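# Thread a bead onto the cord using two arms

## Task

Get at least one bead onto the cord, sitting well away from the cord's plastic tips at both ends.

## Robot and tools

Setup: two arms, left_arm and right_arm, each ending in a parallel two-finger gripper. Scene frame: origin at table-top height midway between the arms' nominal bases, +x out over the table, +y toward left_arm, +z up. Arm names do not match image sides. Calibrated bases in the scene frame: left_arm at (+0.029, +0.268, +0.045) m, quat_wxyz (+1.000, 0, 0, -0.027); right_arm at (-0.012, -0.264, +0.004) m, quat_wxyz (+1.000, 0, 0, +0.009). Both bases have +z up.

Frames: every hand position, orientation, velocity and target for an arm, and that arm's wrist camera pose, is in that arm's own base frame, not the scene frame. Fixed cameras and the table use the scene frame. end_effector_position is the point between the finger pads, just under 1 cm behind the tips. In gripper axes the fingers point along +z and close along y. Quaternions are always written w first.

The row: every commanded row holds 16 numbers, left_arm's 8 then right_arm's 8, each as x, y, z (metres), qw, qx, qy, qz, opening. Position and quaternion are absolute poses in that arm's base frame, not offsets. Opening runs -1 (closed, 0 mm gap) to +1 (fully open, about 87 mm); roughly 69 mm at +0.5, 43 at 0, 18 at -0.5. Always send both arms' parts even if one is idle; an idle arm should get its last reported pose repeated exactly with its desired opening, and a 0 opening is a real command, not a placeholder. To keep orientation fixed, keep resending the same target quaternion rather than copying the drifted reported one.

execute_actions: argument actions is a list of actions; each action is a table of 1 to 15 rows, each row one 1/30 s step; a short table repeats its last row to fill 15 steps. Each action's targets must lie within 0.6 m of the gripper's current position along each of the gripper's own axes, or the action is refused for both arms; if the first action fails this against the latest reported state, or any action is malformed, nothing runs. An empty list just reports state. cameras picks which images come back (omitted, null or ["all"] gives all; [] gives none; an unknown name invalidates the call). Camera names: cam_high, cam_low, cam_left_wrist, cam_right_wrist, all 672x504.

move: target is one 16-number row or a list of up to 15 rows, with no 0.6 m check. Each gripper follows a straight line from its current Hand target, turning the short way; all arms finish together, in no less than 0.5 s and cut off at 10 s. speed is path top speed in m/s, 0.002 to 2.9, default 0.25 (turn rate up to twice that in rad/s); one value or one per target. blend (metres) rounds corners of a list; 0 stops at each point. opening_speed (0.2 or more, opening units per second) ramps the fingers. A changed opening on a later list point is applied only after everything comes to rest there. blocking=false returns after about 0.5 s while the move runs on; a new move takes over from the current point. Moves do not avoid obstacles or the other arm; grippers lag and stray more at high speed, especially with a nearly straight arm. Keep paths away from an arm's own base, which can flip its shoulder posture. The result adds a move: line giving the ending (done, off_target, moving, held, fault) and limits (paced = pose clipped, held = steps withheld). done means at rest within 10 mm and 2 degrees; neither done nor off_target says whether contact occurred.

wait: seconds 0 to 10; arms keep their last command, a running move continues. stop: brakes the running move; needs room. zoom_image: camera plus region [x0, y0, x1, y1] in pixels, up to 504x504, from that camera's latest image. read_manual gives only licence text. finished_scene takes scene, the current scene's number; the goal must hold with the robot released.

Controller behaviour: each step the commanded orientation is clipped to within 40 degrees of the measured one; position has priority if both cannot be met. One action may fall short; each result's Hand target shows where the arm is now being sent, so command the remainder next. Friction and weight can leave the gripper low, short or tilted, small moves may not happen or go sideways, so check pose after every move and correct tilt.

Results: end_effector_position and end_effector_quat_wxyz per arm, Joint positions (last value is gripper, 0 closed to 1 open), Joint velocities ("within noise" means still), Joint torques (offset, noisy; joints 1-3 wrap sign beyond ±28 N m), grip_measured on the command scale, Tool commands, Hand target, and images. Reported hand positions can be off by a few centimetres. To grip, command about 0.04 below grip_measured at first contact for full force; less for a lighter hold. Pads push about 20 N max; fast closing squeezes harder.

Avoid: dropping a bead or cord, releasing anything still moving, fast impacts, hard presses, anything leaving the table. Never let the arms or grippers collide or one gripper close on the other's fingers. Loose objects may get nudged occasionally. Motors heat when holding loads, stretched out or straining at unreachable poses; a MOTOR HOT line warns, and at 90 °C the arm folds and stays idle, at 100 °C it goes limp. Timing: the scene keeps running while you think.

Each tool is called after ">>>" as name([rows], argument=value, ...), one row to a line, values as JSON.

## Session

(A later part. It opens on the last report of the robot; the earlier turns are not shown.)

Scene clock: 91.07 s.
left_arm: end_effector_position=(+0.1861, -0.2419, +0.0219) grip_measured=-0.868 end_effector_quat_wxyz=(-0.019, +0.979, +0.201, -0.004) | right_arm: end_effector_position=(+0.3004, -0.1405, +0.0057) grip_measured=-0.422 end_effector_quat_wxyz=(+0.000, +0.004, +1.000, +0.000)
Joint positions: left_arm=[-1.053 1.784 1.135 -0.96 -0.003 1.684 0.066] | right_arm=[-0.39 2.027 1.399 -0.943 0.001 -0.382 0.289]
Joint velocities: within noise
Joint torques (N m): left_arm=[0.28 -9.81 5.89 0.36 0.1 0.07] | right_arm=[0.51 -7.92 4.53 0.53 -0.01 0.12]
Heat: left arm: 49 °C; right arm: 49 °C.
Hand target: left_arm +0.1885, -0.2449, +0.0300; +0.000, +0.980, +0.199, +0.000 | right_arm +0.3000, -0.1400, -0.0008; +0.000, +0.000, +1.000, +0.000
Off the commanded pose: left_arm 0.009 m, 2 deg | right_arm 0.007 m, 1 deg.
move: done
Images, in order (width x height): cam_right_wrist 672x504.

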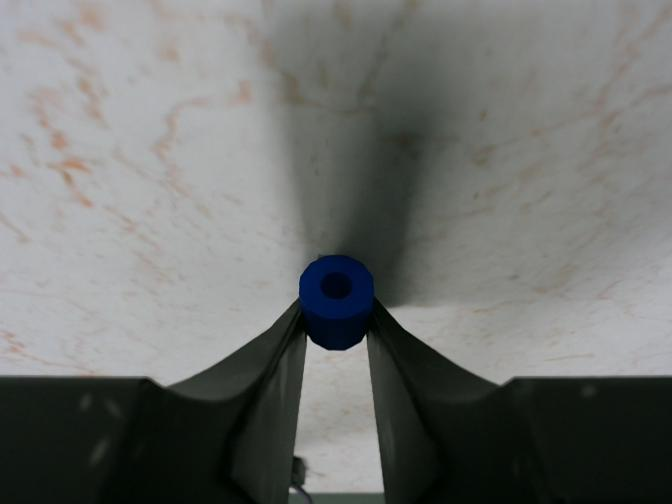

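>>> move([
  [0.1885, -0.245, 0.03, 0, 0.9799, 0.1994, 0, -1, 0.30, -0.14, 0.001, 0, 0, 1, 0, -0.2],
  [0.2883, -0.313, 0.02, 0, 0.7009, 0.7133, 0, -1, 0.30, -0.14, 0.09, 0, 0, 1, 0, -0.2],
], speed=0.1, opening_speed=0.4)

Scene clock: 98.73 s.
left_arm: end_effector_position=(+0.2847, -0.3107, +0.0201) grip_measured=-0.868 end_effector_quat_wxyz=(-0.001, +0.705, +0.709, +0.002) | right_arm: end_effector_position=(+0.2909, -0.1382, +0.0720) grip_measured=-0.200 end_effector_quat_wxyz=(-0.029, +0.002, +1.000, +0.007)
Joint positions: left_arm=[-0.892 2.342 1.968 -1.201 -0.003 0.672 0.066] | right_arm=[-0.39 1.981 1.594 -1.242 0.008 -0.386 0.4]
Joint velocities: within noise
Joint torques (N m): left_arm=[0.31 -10.22 9.63 0.32 0.08 -0.16] | right_arm=[0.51 -11.58 9.74 0.1 -0.06 0.16]
Heat: left arm: 49 °C; right arm: 49 °C.
Hand target: left_arm +0.2882, -0.3129, +0.0200; +0.000, +0.701, +0.713, +0.000 | right_arm +0.2994, -0.1398, +0.0898; +0.000, +0.000, +1.000, +0.000
Off the commanded pose: left_arm 0.004 m, 1 deg | right_arm 0.020 m, 3 deg.
move: off_target (right_arm)

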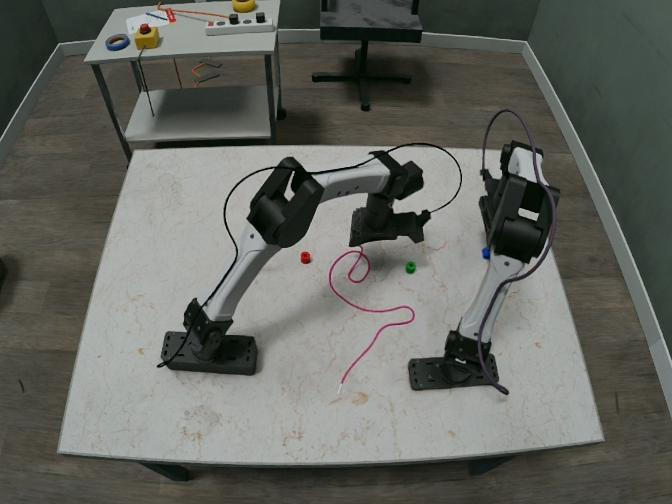

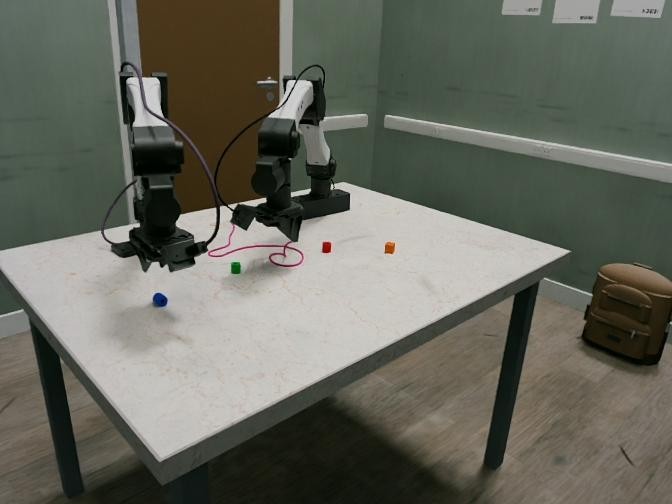

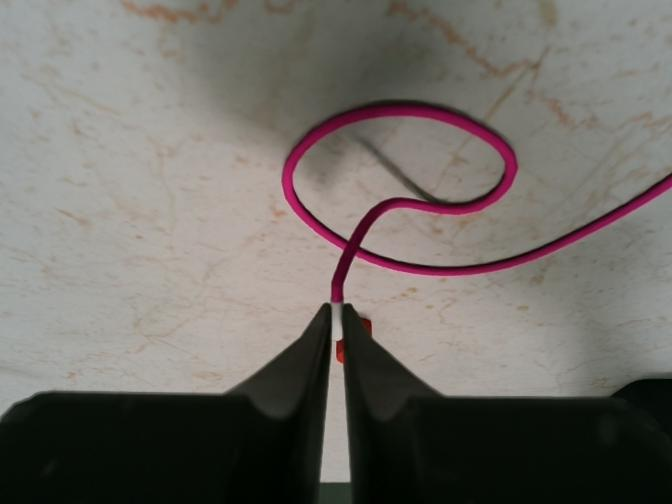

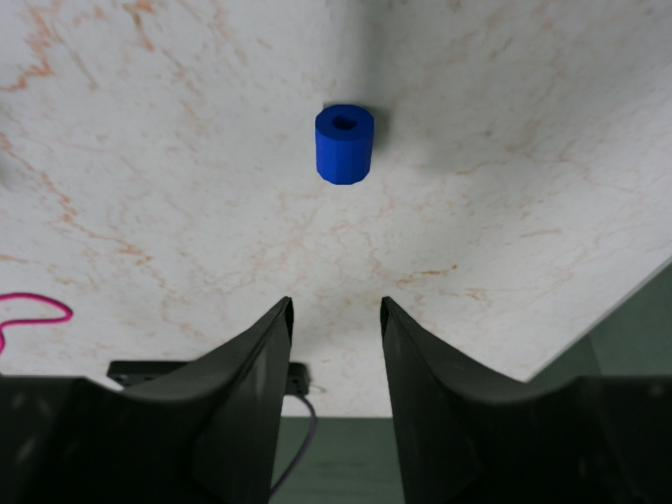

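>>> move([
  [0.366, -0.2687, 0.025, 0, 0.6884, 0.7254, 0, -1, 0.30, -0.14, 0.09, 0, 0, 1, 0, 0.5],
], speed=0.1)

Scene clock: 100.53 s.
left_arm: end_effector_position=(+0.3640, -0.2651, +0.0256) grip_measured=-0.868 end_effector_quat_wxyz=(-0.001, +0.685, +0.729, +0.002) | right_arm: end_effector_position=(+0.2907, -0.1381, +0.0720) grip_measured=+0.500 end_effector_quat_wxyz=(-0.029, +0.002, +1.000, +0.007)
Joint positions: left_arm=[-0.698 2.468 2.215 -1.32 -0.003 0.811 0.066] | right_arm=[-0.39 1.981 1.594 -1.243 0.008 -0.386 0.75]
Joint velocities: within noise
Joint torques (N m): left_arm=[-0.27 -10.99 9.66 0.35 0.11 0.06] | right_arm=[0.51 -11.71 9.62 0.07 -0.07 0.15]
Heat: left arm: 49 °C; right arm: 49 °C.
Hand target: left_arm +0.3660, -0.2685, +0.0249; +0.000, +0.688, +0.725, +0.000 | right_arm +0.2994, -0.1398, +0.0899; +0.000, +0.000, +1.000, +0.000
Off the commanded pose: left_arm 0.004 m, 1 deg | right_arm 0.020 m, 3 deg.
move: off_target (right_arm)

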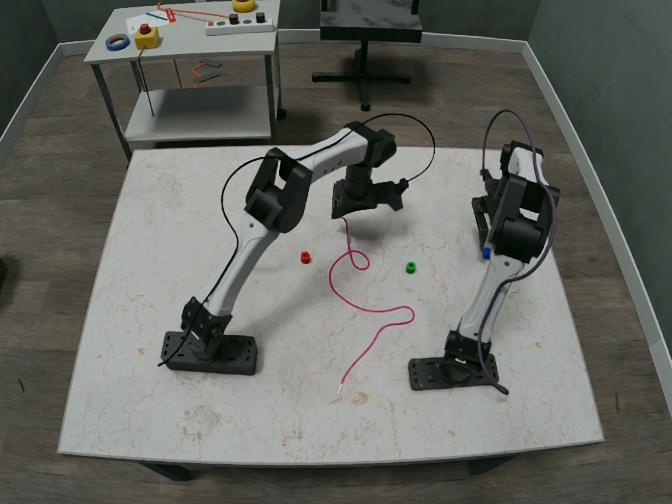

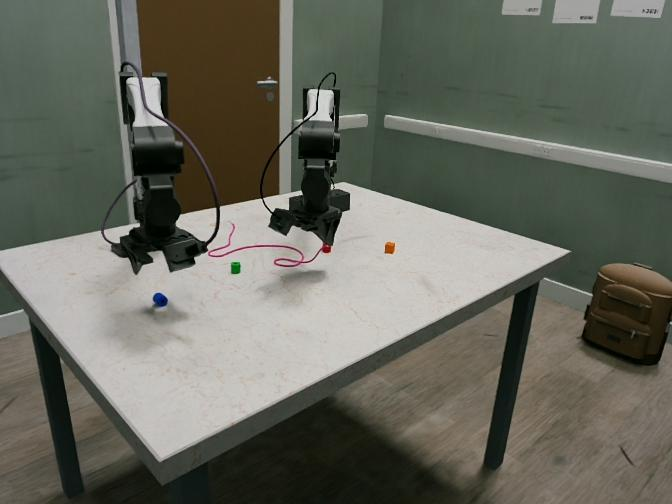

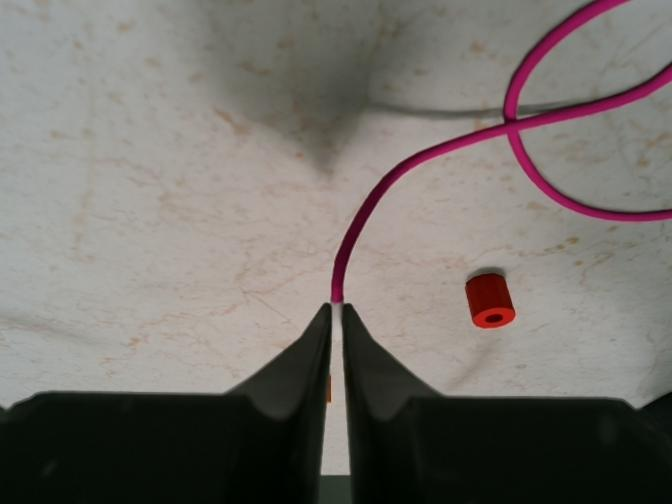

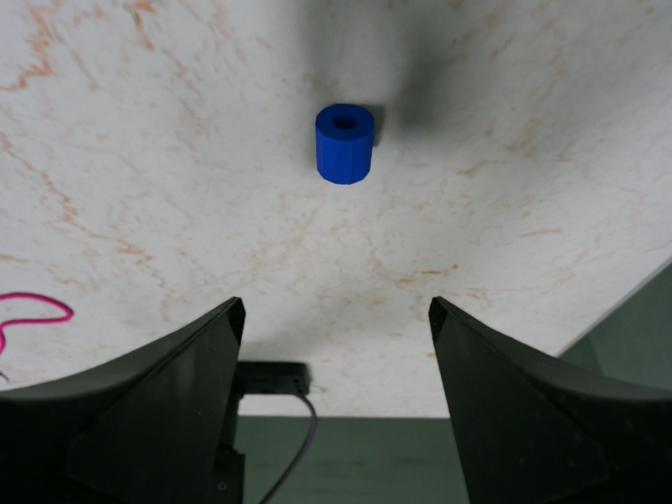

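>>> move([
  [0.366, -0.2687, -0.028, 0, 0.6884, 0.7254, 0, -1, 0.30, -0.14, 0.09, 0, 0, 1, 0, 0.5],
], speed=0.06, cameras=["cam_left_wrist"])

>>> zoom_image(camera="cam_left_wrist", region=[240, 230, 440, 380])

Scene clock: 102.33 s.
left_arm: end_effector_position=(+0.3662, -0.2669, -0.0215) grip_measured=-0.868 end_effector_quat_wxyz=(+0.001, +0.685, +0.728, +0.002) | right_arm: end_effector_position=(+0.2907, -0.1381, +0.0720) grip_measured=+0.500 end_effector_quat_wxyz=(-0.029, +0.002, +1.000, +0.007)
Joint positions: left_arm=[-0.698 2.501 2.088 -1.155 -0.003 0.812 0.066] | right_arm=[-0.39 1.981 1.594 -1.243 0.008 -0.386 0.75]
Joint velocities: within noise
Joint torques (N m): left_arm=[-0.27 -11.28 6.58 0.52 0.1 0.07] | right_arm=[0.64 -11.55 9.68 0.07 -0.05 0.14]
Heat: left arm: 49 °C; right arm: 50 °C.
Hand target: left_arm +0.3660, -0.2685, -0.0280; +0.000, +0.688, +0.725, +0.000 | right_arm +0.2994, -0.1399, +0.0899; +0.000, +0.000, +1.000, +0.000
Off the commanded pose: left_arm 0.007 m, 1 deg | right_arm 0.020 m, 3 deg.
move: off_target (right_arm)
Images, in order (width x height): cam_left_wrist 672x504.

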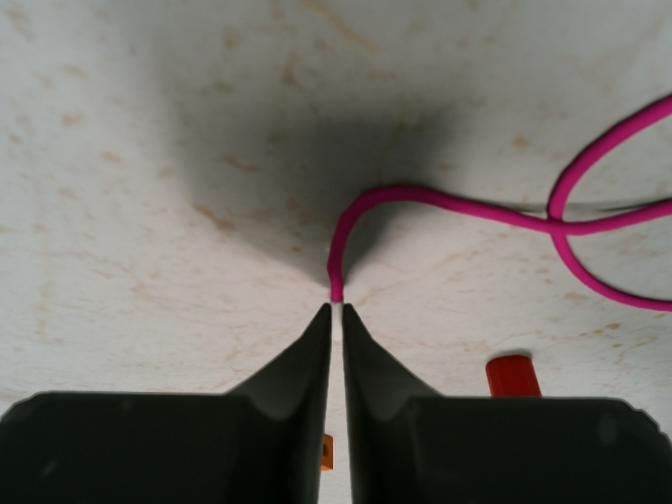

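Scaled by 2.520 from the camera's 672x504 image, which has a finer 960x720 frame.

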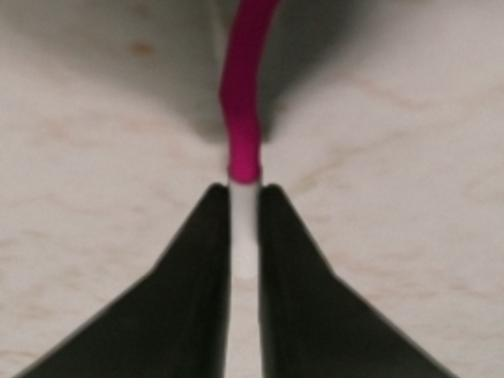

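>>> move([
  [0.366, -0.2687, -0.036, 0, 0.6884, 0.7254, 0, -1, 0.30, -0.14, 0.09, 0, 0, 1, 0, 0.5],
  [0.366, -0.2687, -0.036, 0, 0.6884, 0.7254, 0, -0.6, 0.30, -0.14, 0.09, 0, 0, 1, 0, 0.5],
  [0.366, -0.2687, 0.03, 0, 0.6884, 0.7254, 0, -0.6, 0.30, -0.14, 0.09, 0, 0, 1, 0, 0.5],
], speed=0.06, opening_speed=0.4, cameras=["cam_left_wrist"])

Scene clock: 106.37 s.
left_arm: end_effector_position=(+0.3614, -0.2629, +0.0140) grip_measured=-0.600 end_effector_quat_wxyz=(-0.020, +0.685, +0.728, +0.000) | right_arm: end_effector_position=(+0.2907, -0.1381, +0.0720) grip_measured=+0.500 end_effector_quat_wxyz=(-0.029, +0.002, +1.000, +0.008)
Joint positions: left_arm=[-0.698 2.506 2.234 -1.339 -0.003 0.812 0.2] | right_arm=[-0.39 1.981 1.594 -1.243 0.008 -0.386 0.75]
Joint velocities: within noise
Joint torques (N m): left_arm=[-0.25 -14.38 9.5 0.25 0.12 0.07] | right_arm=[0.57 -11.54 9.69 0.07 -0.06 0.14]
Heat: left arm: 49 °C; right arm: 50 °C.
Hand target: left_arm +0.3658, -0.2684, +0.0299; +0.000, +0.688, +0.725, +0.000 | right_arm +0.2994, -0.1398, +0.0898; +0.000, +0.000, +1.000, +0.000
Off the commanded pose: left_arm 0.018 m, 2 deg | right_arm 0.020 m, 3 deg.
move: off_target (left_arm, right_arm)
Images, in order (width x height): cam_left_wrist 672x504.

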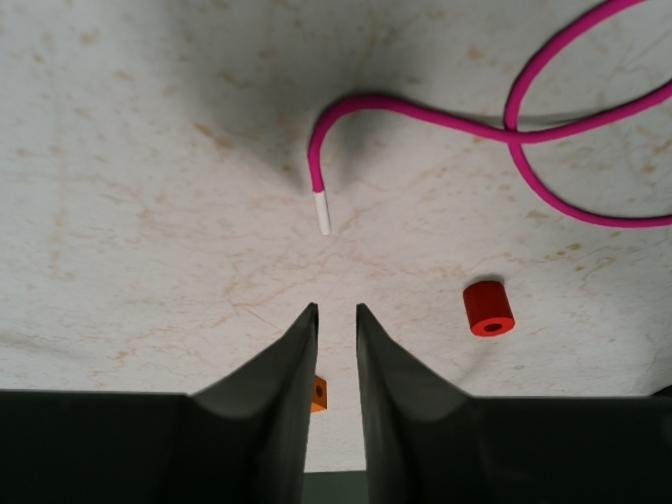

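>>> move([
  [0.34, -0.18, 0.08, 0, -0.2924, 0.9563, 0, 0.2, 0.30, -0.14, 0.09, 0, 0, 1, 0, 0.5],
  [0.3685, -0.0645, 0.02, 0, -0.2924, 0.9563, 0, 0.4, 0.30, -0.14, 0.09, 0, 0, 1, 0, 0.5],
], speed=0.2, cameras=["cam_left_wrist","cam_high"])

Scene clock: 114.00 s.
left_arm: end_effector_position=(+0.3675, -0.0627, +0.0217) grip_measured=+0.400 end_effector_quat_wxyz=(-0.002, -0.297, +0.955, +0.003) | right_arm: end_effector_position=(+0.2907, -0.1381, +0.0720) grip_measured=+0.500 end_effector_quat_wxyz=(-0.029, +0.002, +1.000, +0.008)
Joint positions: left_arm=[-0.098 2.137 1.635 -1.075 -0.003 -0.701 0.7] | right_arm=[-0.39 1.981 1.594 -1.243 0.008 -0.386 0.75]
Joint velocities: within noise
Joint torques (N m): left_arm=[-0.38 -9.99 6.34 0.5 -0.01 0.04] | right_arm=[0.61 -11.59 9.63 0.07 -0.07 0.15]
Heat: left arm: 51 °C; right arm: 51 °C.
Hand target: left_arm +0.3685, -0.0645, +0.0200; +0.000, -0.292, +0.956, +0.000 | right_arm +0.2994, -0.1398, +0.0898; +0.000, +0.000, +1.000, +0.000
Off the commanded pose: left_arm 0.003 m, 1 deg | right_arm 0.020 m, 3 deg.
move: off_target (right_arm)
Images, in order (width x height): cam_high 672x504, cam_left_wrist 672x504.

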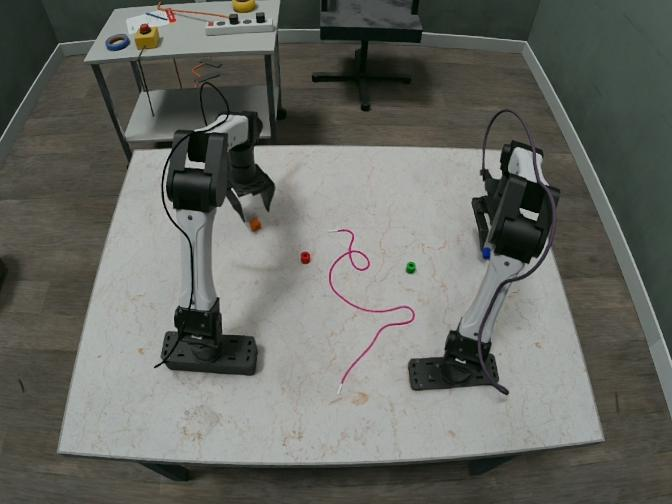

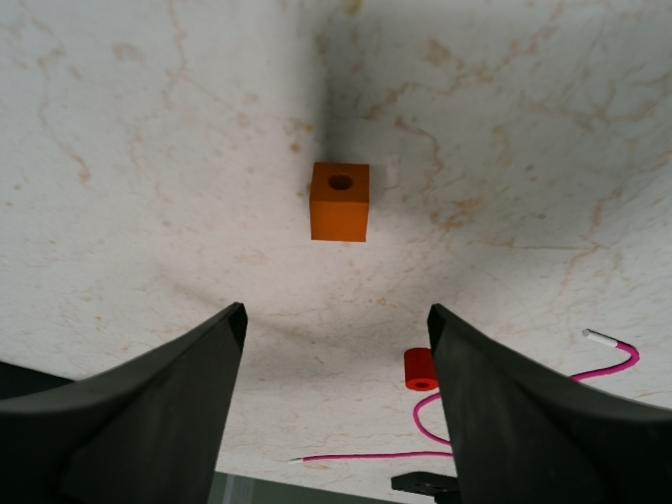

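>>> move([
  [0.3675, -0.0645, -0.037, 0, -0.2924, 0.9563, 0, 0.4, 0.33, 0.0, 0.10, 0, 0, 1, 0, 0],
  [0.3675, -0.0645, -0.037, 0, -0.2924, 0.9563, 0, -0.47, 0.33, 0.0, 0.10, 0, 0, 1, 0, 0],
  [0.3675, -0.0645, 0.02, 0, -0.2924, 0.9563, 0, -0.47, 0.39, 0.22, 0.075, 0, 0.7009, 0.7133, 0, -0.3],
], speed=0.12, opening_speed=0.6)

Scene clock: 124.90 s.
left_arm: end_effector_position=(+0.3558, -0.0615, -0.0038) grip_measured=-0.416 end_effector_quat_wxyz=(-0.030, -0.297, +0.954, +0.014) | right_arm: end_effector_position=(+0.3839, +0.2104, +0.0680) grip_measured=+0.000 end_effector_quat_wxyz=(-0.003, +0.687, +0.727, -0.009)
Joint positions: left_arm=[-0.098 2.181 1.591 -1.046 -0.003 -0.701 0.292] | right_arm=[0.413 2.194 1.914 -1.309 0.002 1.927 0.5]
Joint velocities: within noise
Joint torques (N m): left_arm=[-0.44 -14.28 9.05 0.22 -0.01 0.04] | right_arm=[0.98 -9.65 9.62 0.02 0.06 0.26]
Heat: left arm: 53 °C; right arm: 50 °C.
Hand target: left_arm +0.3668, -0.0645, +0.0185; +0.000, -0.292, +0.956, +0.000 | right_arm +0.3884, +0.2150, +0.0755; +0.000, +0.689, +0.725, +0.000
Tool commands: left_gripper/opening=-0.47 right_gripper/opening=+0.0
Off the commanded pose: left_arm 0.027 m, 4 deg | right_arm 0.013 m, 3 deg.
move: off_target (left_arm, right_arm; path cut at 10 s); path passed 2 of 3 targets; target 3's new opening was not sent

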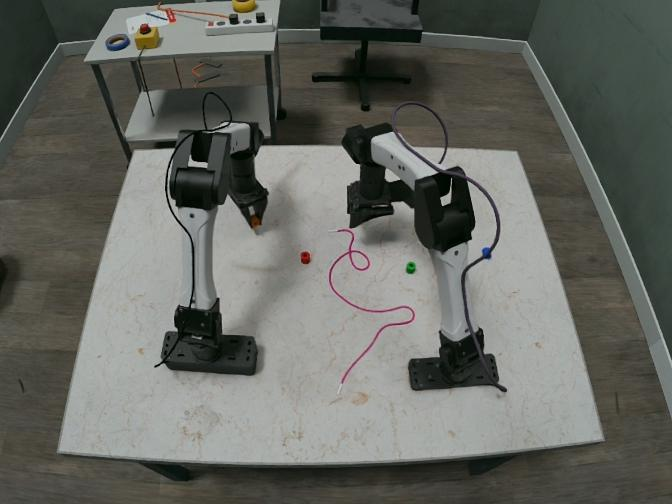

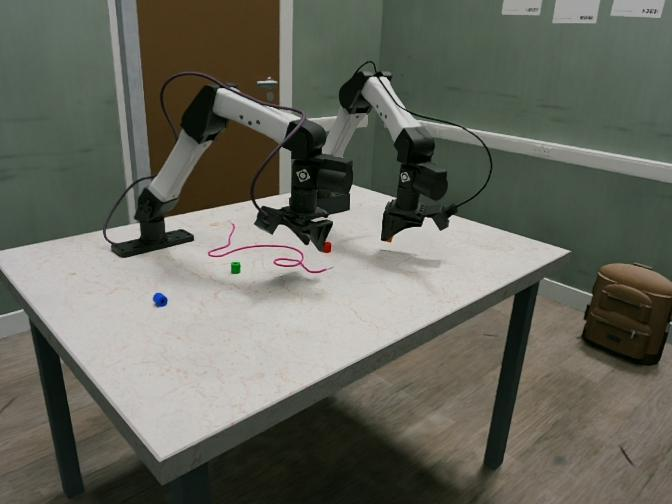

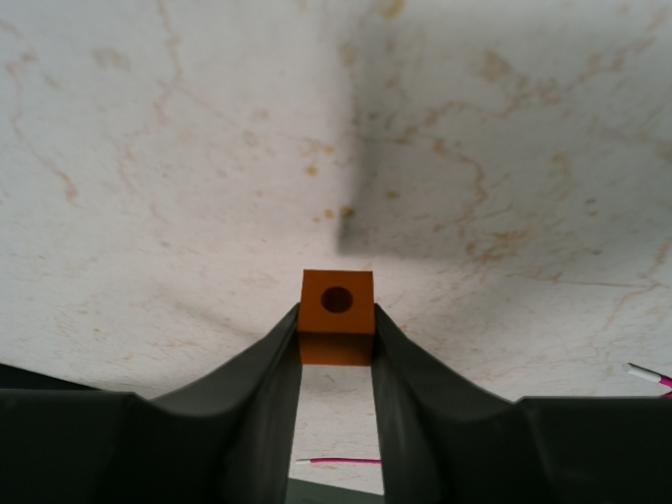

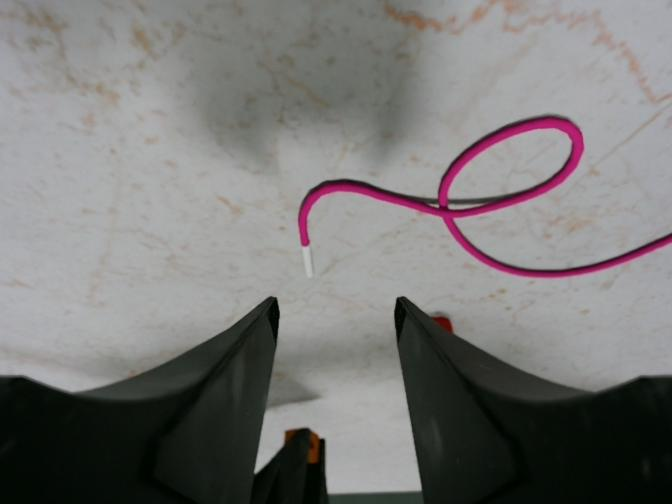

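>>> move([
  [0.3646, -0.1486, 0.03, 0, -0.7254, 0.6884, 0, -0.47, 0.402, 0.232, 0.03, 0, 0.682, 0.7314, 0, -0.3],
], speed=0.12)

Scene clock: 130.27 s.
left_arm: end_effector_position=(+0.3618, -0.1453, +0.0139) grip_measured=-0.416 end_effector_quat_wxyz=(+0.009, +0.724, -0.689, -0.020) | right_arm: end_effector_position=(+0.3926, +0.2239, +0.0237) grip_measured=-0.300 end_effector_quat_wxyz=(-0.006, +0.681, +0.732, -0.018)
Joint positions: left_arm=[-0.282 2.071 1.503 -1.046 -0.003 -1.902 0.292] | right_arm=[0.433 2.3 1.914 -1.224 0.002 1.931 0.35]
Joint velocities: within noise
Joint torques (N m): left_arm=[-0.47 -13.16 6.01 0.27 -0.02 -0.18] | right_arm=[1.14 -10.24 9.14 0.25 0.06 0.27]
Heat: left arm: 54 °C; right arm: 50 °C.
Hand target: left_arm +0.3644, -0.1485, +0.0297; +0.000, +0.725, -0.688, +0.000 | right_arm +0.4016, +0.2318, +0.0302; +0.000, +0.682, +0.731, +0.000
Off the commanded pose: left_arm 0.017 m, 3 deg | right_arm 0.014 m, 2 deg.
move: off_target (left_arm, right_arm)

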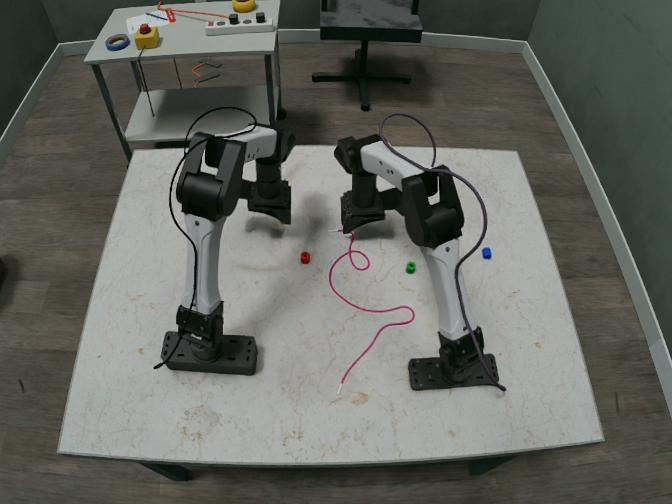

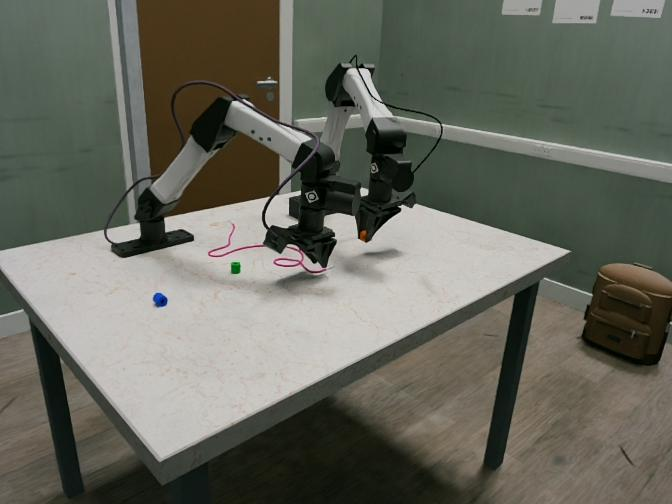

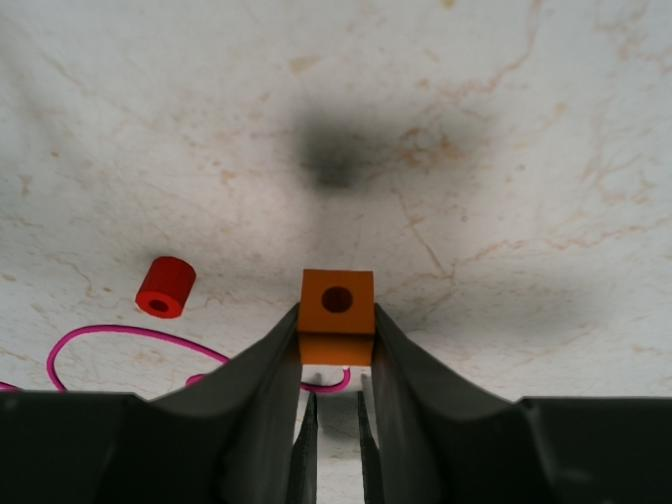

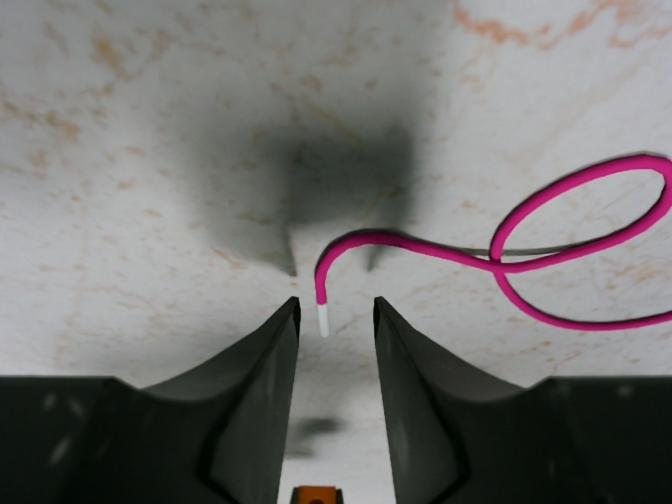

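>>> move([
  [0.3646, -0.1486, 0.03, 0, -0.7254, 0.6884, 0, -0.47, 0.406, 0.248, 0.016, 0, 0.682, 0.7314, 0, -0.4],
], speed=0.08, cameras=["cam_low","cam_right_wrist"])

>>> zoom_image(camera="cam_right_wrist", region=[240, 230, 440, 380])

Scene clock: 131.37 s.
left_arm: end_effector_position=(+0.3616, -0.1452, +0.0138) grip_measured=-0.416 end_effector_quat_wxyz=(+0.009, +0.724, -0.689, -0.020) | right_arm: end_effector_position=(+0.3966, +0.2399, +0.0104) grip_measured=-0.400 end_effector_quat_wxyz=(-0.006, +0.680, +0.733, -0.017)
Joint positions: left_arm=[-0.282 2.071 1.502 -1.046 -0.003 -1.903 0.292] | right_arm=[0.461 2.355 1.955 -1.208 0.002 1.957 0.3]
Joint velocities: within noise
Joint torques (N m): left_arm=[-0.62 -13.26 6.15 0.28 -0.04 -0.11] | right_arm=[1.05 -10.33 9.35 0.21 0.08 0.28]
Heat: left arm: 54 °C; right arm: 50 °C.
Hand target: left_arm +0.3644, -0.1485, +0.0297; +0.000, +0.725, -0.688, +0.000 | right_arm +0.4056, +0.2478, +0.0162; +0.000, +0.682, +0.731, +0.000
Off the commanded pose: left_arm 0.017 m, 3 deg | right_arm 0.014 m, 2 deg.
move: off_target (left_arm, right_arm)
Images, in order (width x height): cam_low 672x504, cam_right_wrist 672x504.

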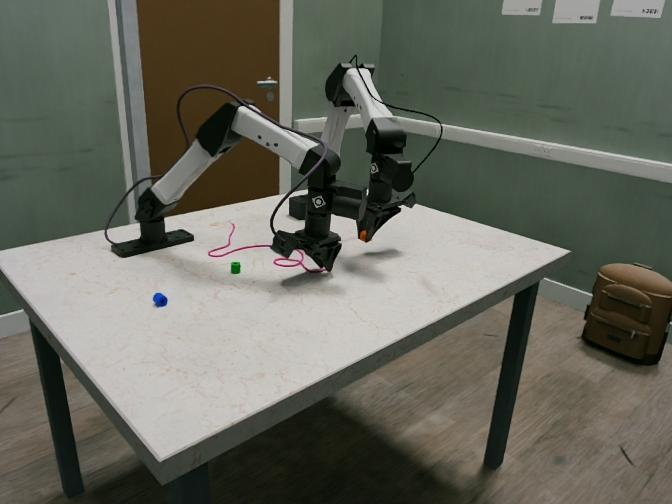

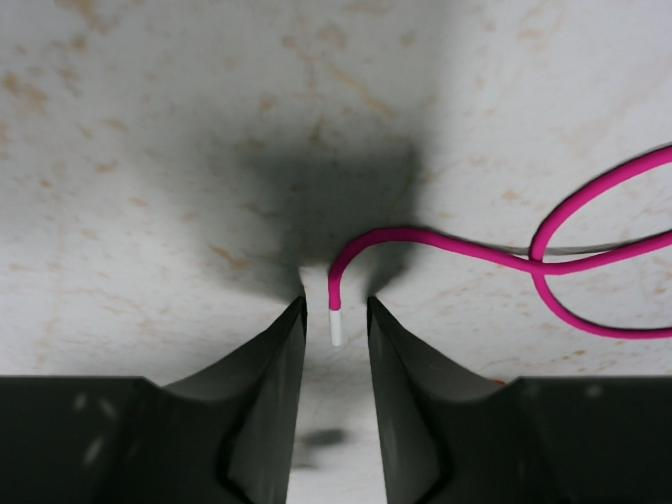

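Scaled by 2.520 from the camera's 672x504 image, which has a finer 960x720 frame.

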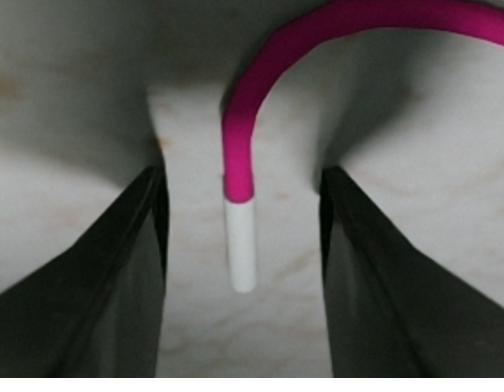

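>>> move([
  [0.3646, -0.1486, 0.03, 0, -0.7254, 0.6884, 0, -0.47, 0.406, 0.247, 0.008, 0, 0.682, 0.7314, 0, -0.5],
  [0.3646, -0.1486, 0.03, 0, -0.7254, 0.6884, 0, -0.47, 0.406, 0.247, 0.008, 0, 0.682, 0.7314, 0, -1],
], speed=0.05, opening_speed=0.4, cameras=["cam_low","cam_right_wrist"])

>>> zoom_image(camera="cam_right_wrist", region=[240, 230, 440, 380])

Scene clock: 134.70 s.
left_arm: end_effector_position=(+0.3616, -0.1452, +0.0138) grip_measured=-0.416 end_effector_quat_wxyz=(+0.009, +0.724, -0.689, -0.020) | right_arm: end_effector_position=(+0.4038, +0.2437, +0.0099) grip_measured=-0.872 end_effector_quat_wxyz=(-0.001, +0.681, +0.733, -0.003)
Joint positions: left_arm=[-0.282 2.071 1.502 -1.046 -0.003 -1.903 0.292] | right_arm=[0.461 2.357 1.955 -1.175 0.001 1.959 0.064]
Joint velocities: within noise
Joint torques (N m): left_arm=[-0.54 -13.24 6.05 0.29 -0.04 -0.09] | right_arm=[0.85 -10.1 7.16 0.23 0.07 0.25]
Heat: left arm: 55 °C; right arm: 51 °C.
Hand target: left_arm +0.3644, -0.1485, +0.0297; +0.000, +0.725, -0.688, +0.000 | right_arm +0.4059, +0.2469, +0.0080; +0.000, +0.682, +0.731, +0.000
Off the commanded pose: left_arm 0.017 m, 3 deg | right_arm 0.004 m, 0 deg.
move: off_target (left_arm)
Images, in order (width x height): cam_low 672x504, cam_right_wrist 672x504.

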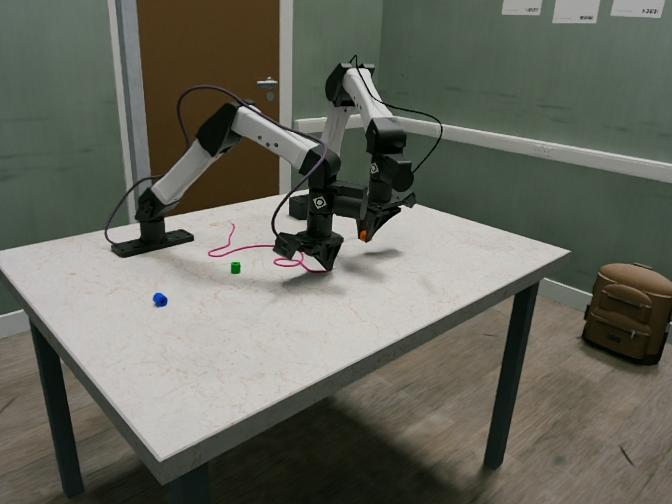

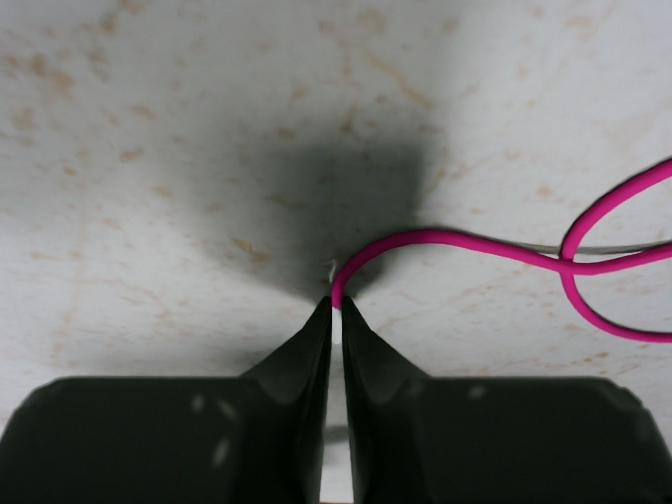

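Scaled by 2.520 from the camera's 672x504 image, which has a finer 960x720 frame.

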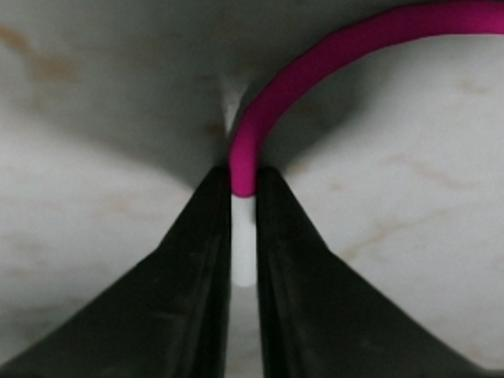

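>>> move([
  [0.3946, -0.175, 0.02, 0, -0.7254, 0.6884, 0, -0.47, 0.4264, 0.2364, 0.055, 0, 0.7133, 0.7009, 0, -1],
], speed=0.1)

Scene clock: 136.50 s.
left_arm: end_effector_position=(+0.3905, -0.1717, +0.0179) grip_measured=-0.416 end_effector_quat_wxyz=(+0.000, +0.724, -0.690, -0.003) | right_arm: end_effector_position=(+0.4205, +0.2351, +0.0467) grip_measured=-0.872 end_effector_quat_wxyz=(-0.003, +0.709, +0.705, -0.009)
Joint positions: left_arm=[-0.324 2.162 1.661 -1.074 -0.003 -1.943 0.292] | right_arm=[0.432 2.404 2.185 -1.371 0.001 2.007 0.064]
Joint velocities: within noise
Joint torques (N m): left_arm=[-0.31 -9.28 9.29 0.21 -0.02 -0.08] | right_arm=[0.27 -10.97 9.69 -0.02 0.06 0.28]
Heat: left arm: 55 °C; right arm: 51 °C.
Hand target: left_arm +0.3945, -0.1749, +0.0200; +0.000, +0.725, -0.688, +0.000 | right_arm +0.4262, +0.2363, +0.0551; +0.000, +0.713, +0.701, +0.001
Off the commanded pose: left_arm 0.006 m, 0 deg | right_arm 0.010 m, 1 deg.
move: done

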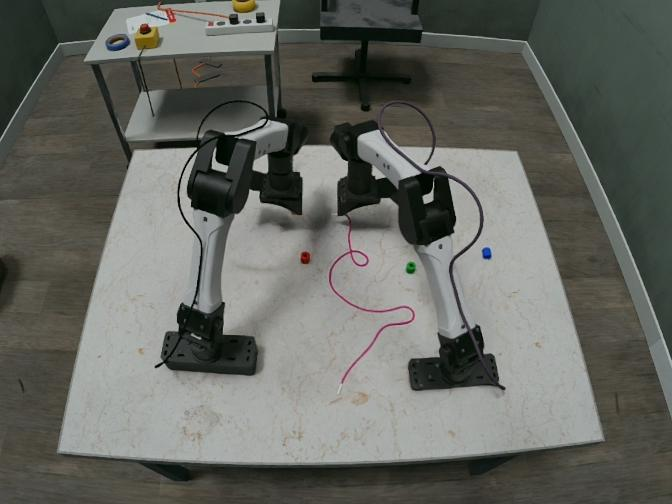

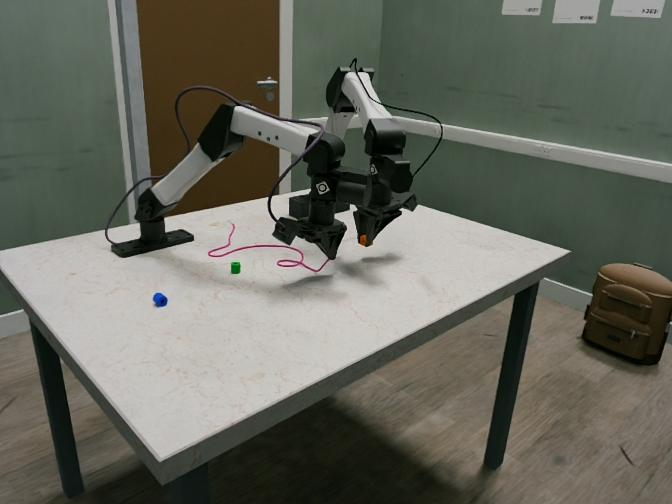

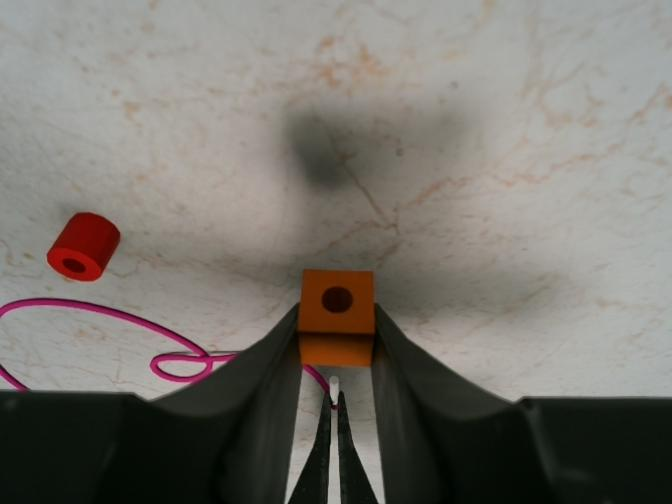

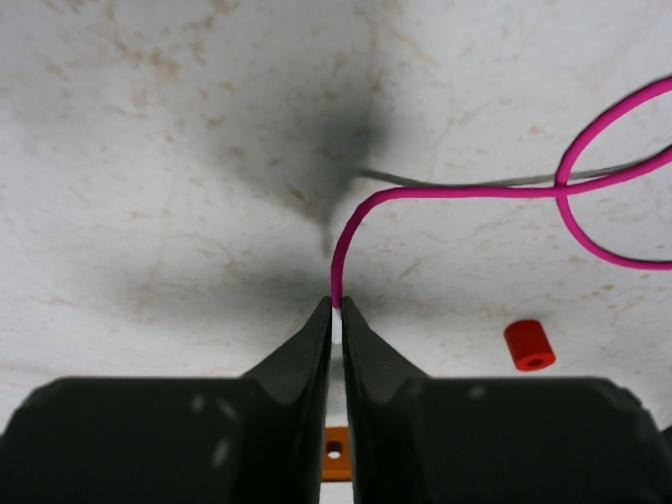

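>>> zoom_image(camera="cam_right_wrist", region=[287, 290, 387, 490])

>>> zoom_image(camera="cam_left_wrist", region=[287, 250, 387, 450])

>>> zoom_image(camera="cam_low", region=[310, 210, 390, 290])

>>> zoom_image(camera="cam_high", region=[280, 180, 380, 260])

Scaled by 2.520 from the camera's 672x504 image, which has a finer 960x720 frame.

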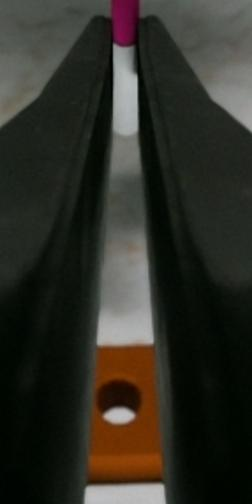

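Scaled by 2.520 from the camera's 672x504 image, which has a finer 960x720 frame.

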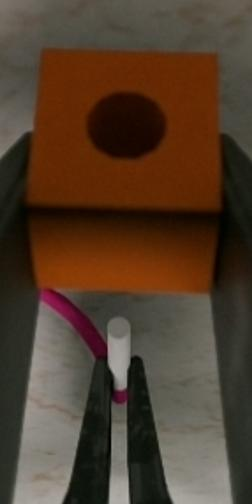

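Scaled by 6.300 from the camera's 672x504 image, which has a finer 960x720 frame.

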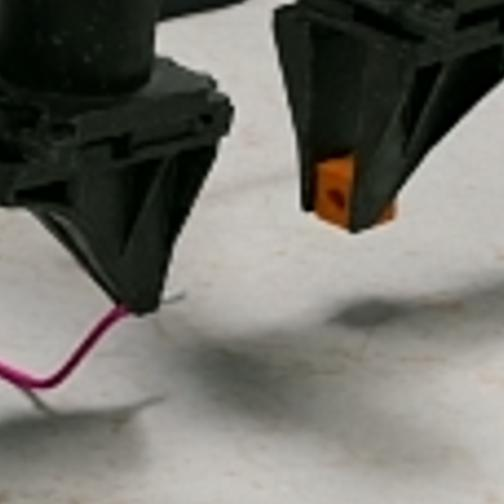

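Scaled by 5.040 from the camera's 672x504 image, which has a finer 960x720 frame.

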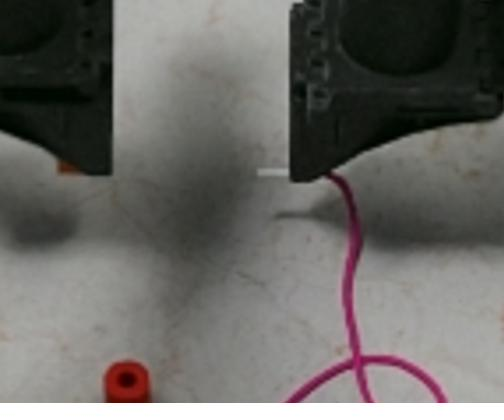

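>>> move([
  [0.395, -0.210, 0.005, 0, -0.7254, 0.6884, 0, -0.47, 0.4264, 0.2364, 0.055, 0, 0.7133, 0.7009, 0, -1],
], speed=0.06)

>>> zoom_image(camera="cam_right_wrist", region=[287, 290, 387, 490])

>>> zoom_image(camera="cam_left_wrist", region=[287, 250, 387, 450])

>>> zoom_image(camera="cam_low", region=[310, 220, 380, 290])

>>> zoom_image(camera="cam_high", region=[290, 180, 370, 260])

Scene clock: 139.87 s.
left_arm: end_effector_position=(+0.3873, -0.2049, +0.0038) grip_measured=-0.416 end_effector_quat_wxyz=(+0.002, +0.724, -0.690, -0.010) | right_arm: end_effector_position=(+0.4203, +0.2350, +0.0467) grip_measured=-0.872 end_effector_quat_wxyz=(-0.003, +0.709, +0.705, -0.010)
Joint positions: left_arm=[-0.402 2.226 1.708 -1.073 -0.003 -2.02 0.292] | right_arm=[0.432 2.404 2.185 -1.373 0.001 2.008 0.064]
Joint velocities: within noise
Joint torques (N m): left_arm=[-0.34 -9.43 9.17 0.35 -0.04 -0.11] | right_arm=[0.27 -11.03 9.69 0.02 0.09 0.27]
Heat: left arm: 55 °C; right arm: 50 °C.
Hand target: left_arm +0.3948, -0.2098, +0.0050; +0.000, +0.725, -0.688, +0.000 | right_arm +0.4262, +0.2363, +0.0551; +0.000, +0.713, +0.701, +0.001
Off the commanded pose: left_arm 0.009 m, 1 deg | right_arm 0.010 m, 1 deg.
move: done

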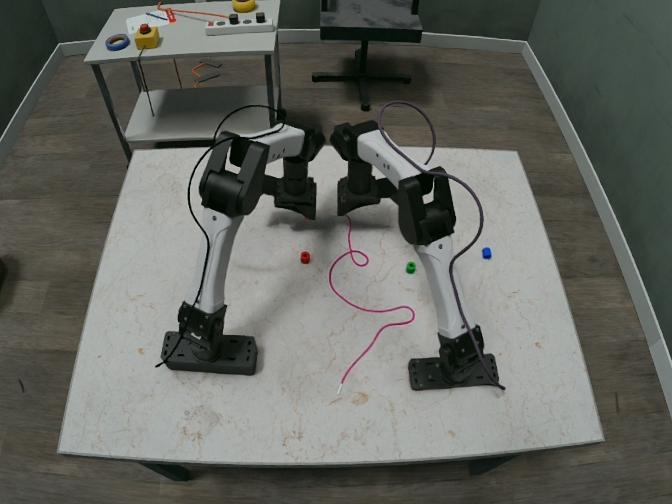

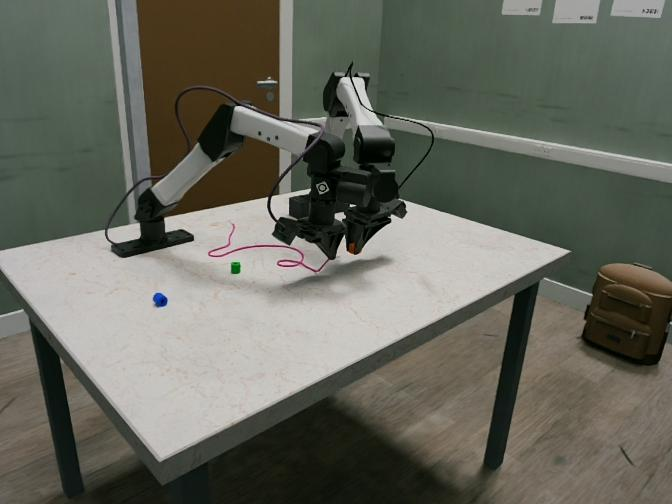

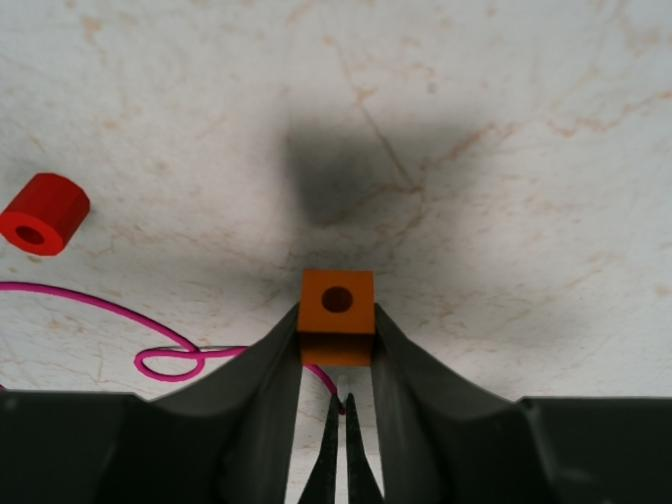

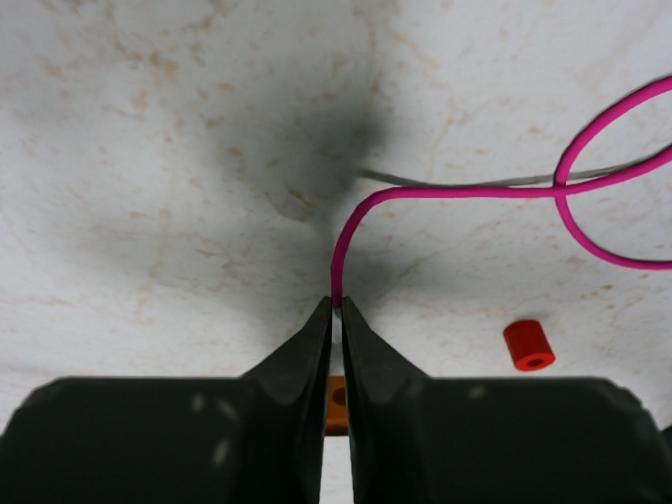

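Scaled by 2.520 from the camera's 672x504 image, which has a finer 960x720 frame.

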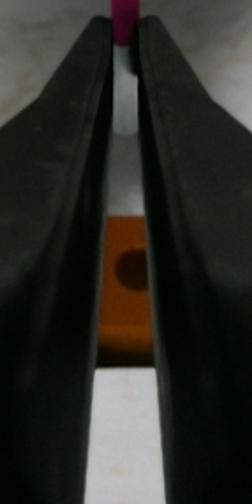

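Scaled by 2.520 from the camera's 672x504 image, which has a finer 960x720 frame.

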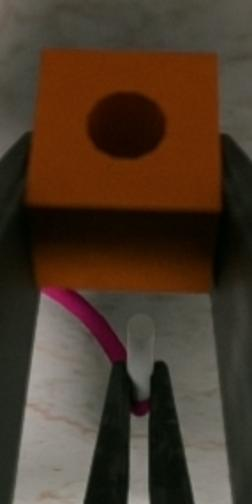

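Scaled by 7.200 from the camera's 672x504 image, which has a finer 960x720 frame.

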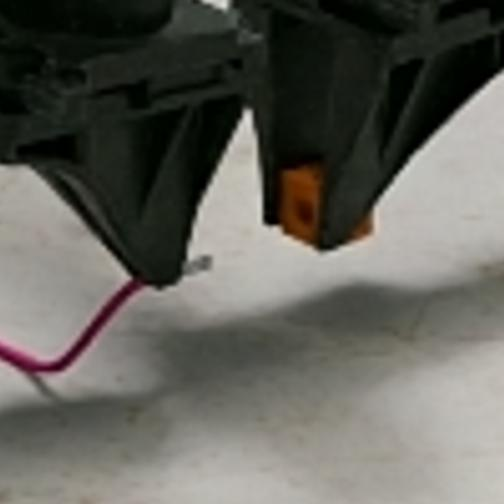

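Scaled by 6.300 from the camera's 672x504 image, which has a finer 960x720 frame.

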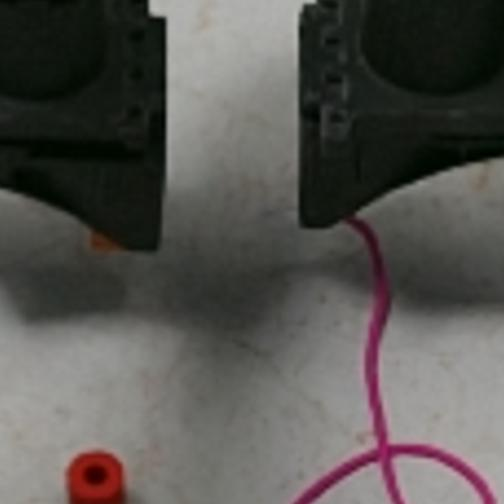

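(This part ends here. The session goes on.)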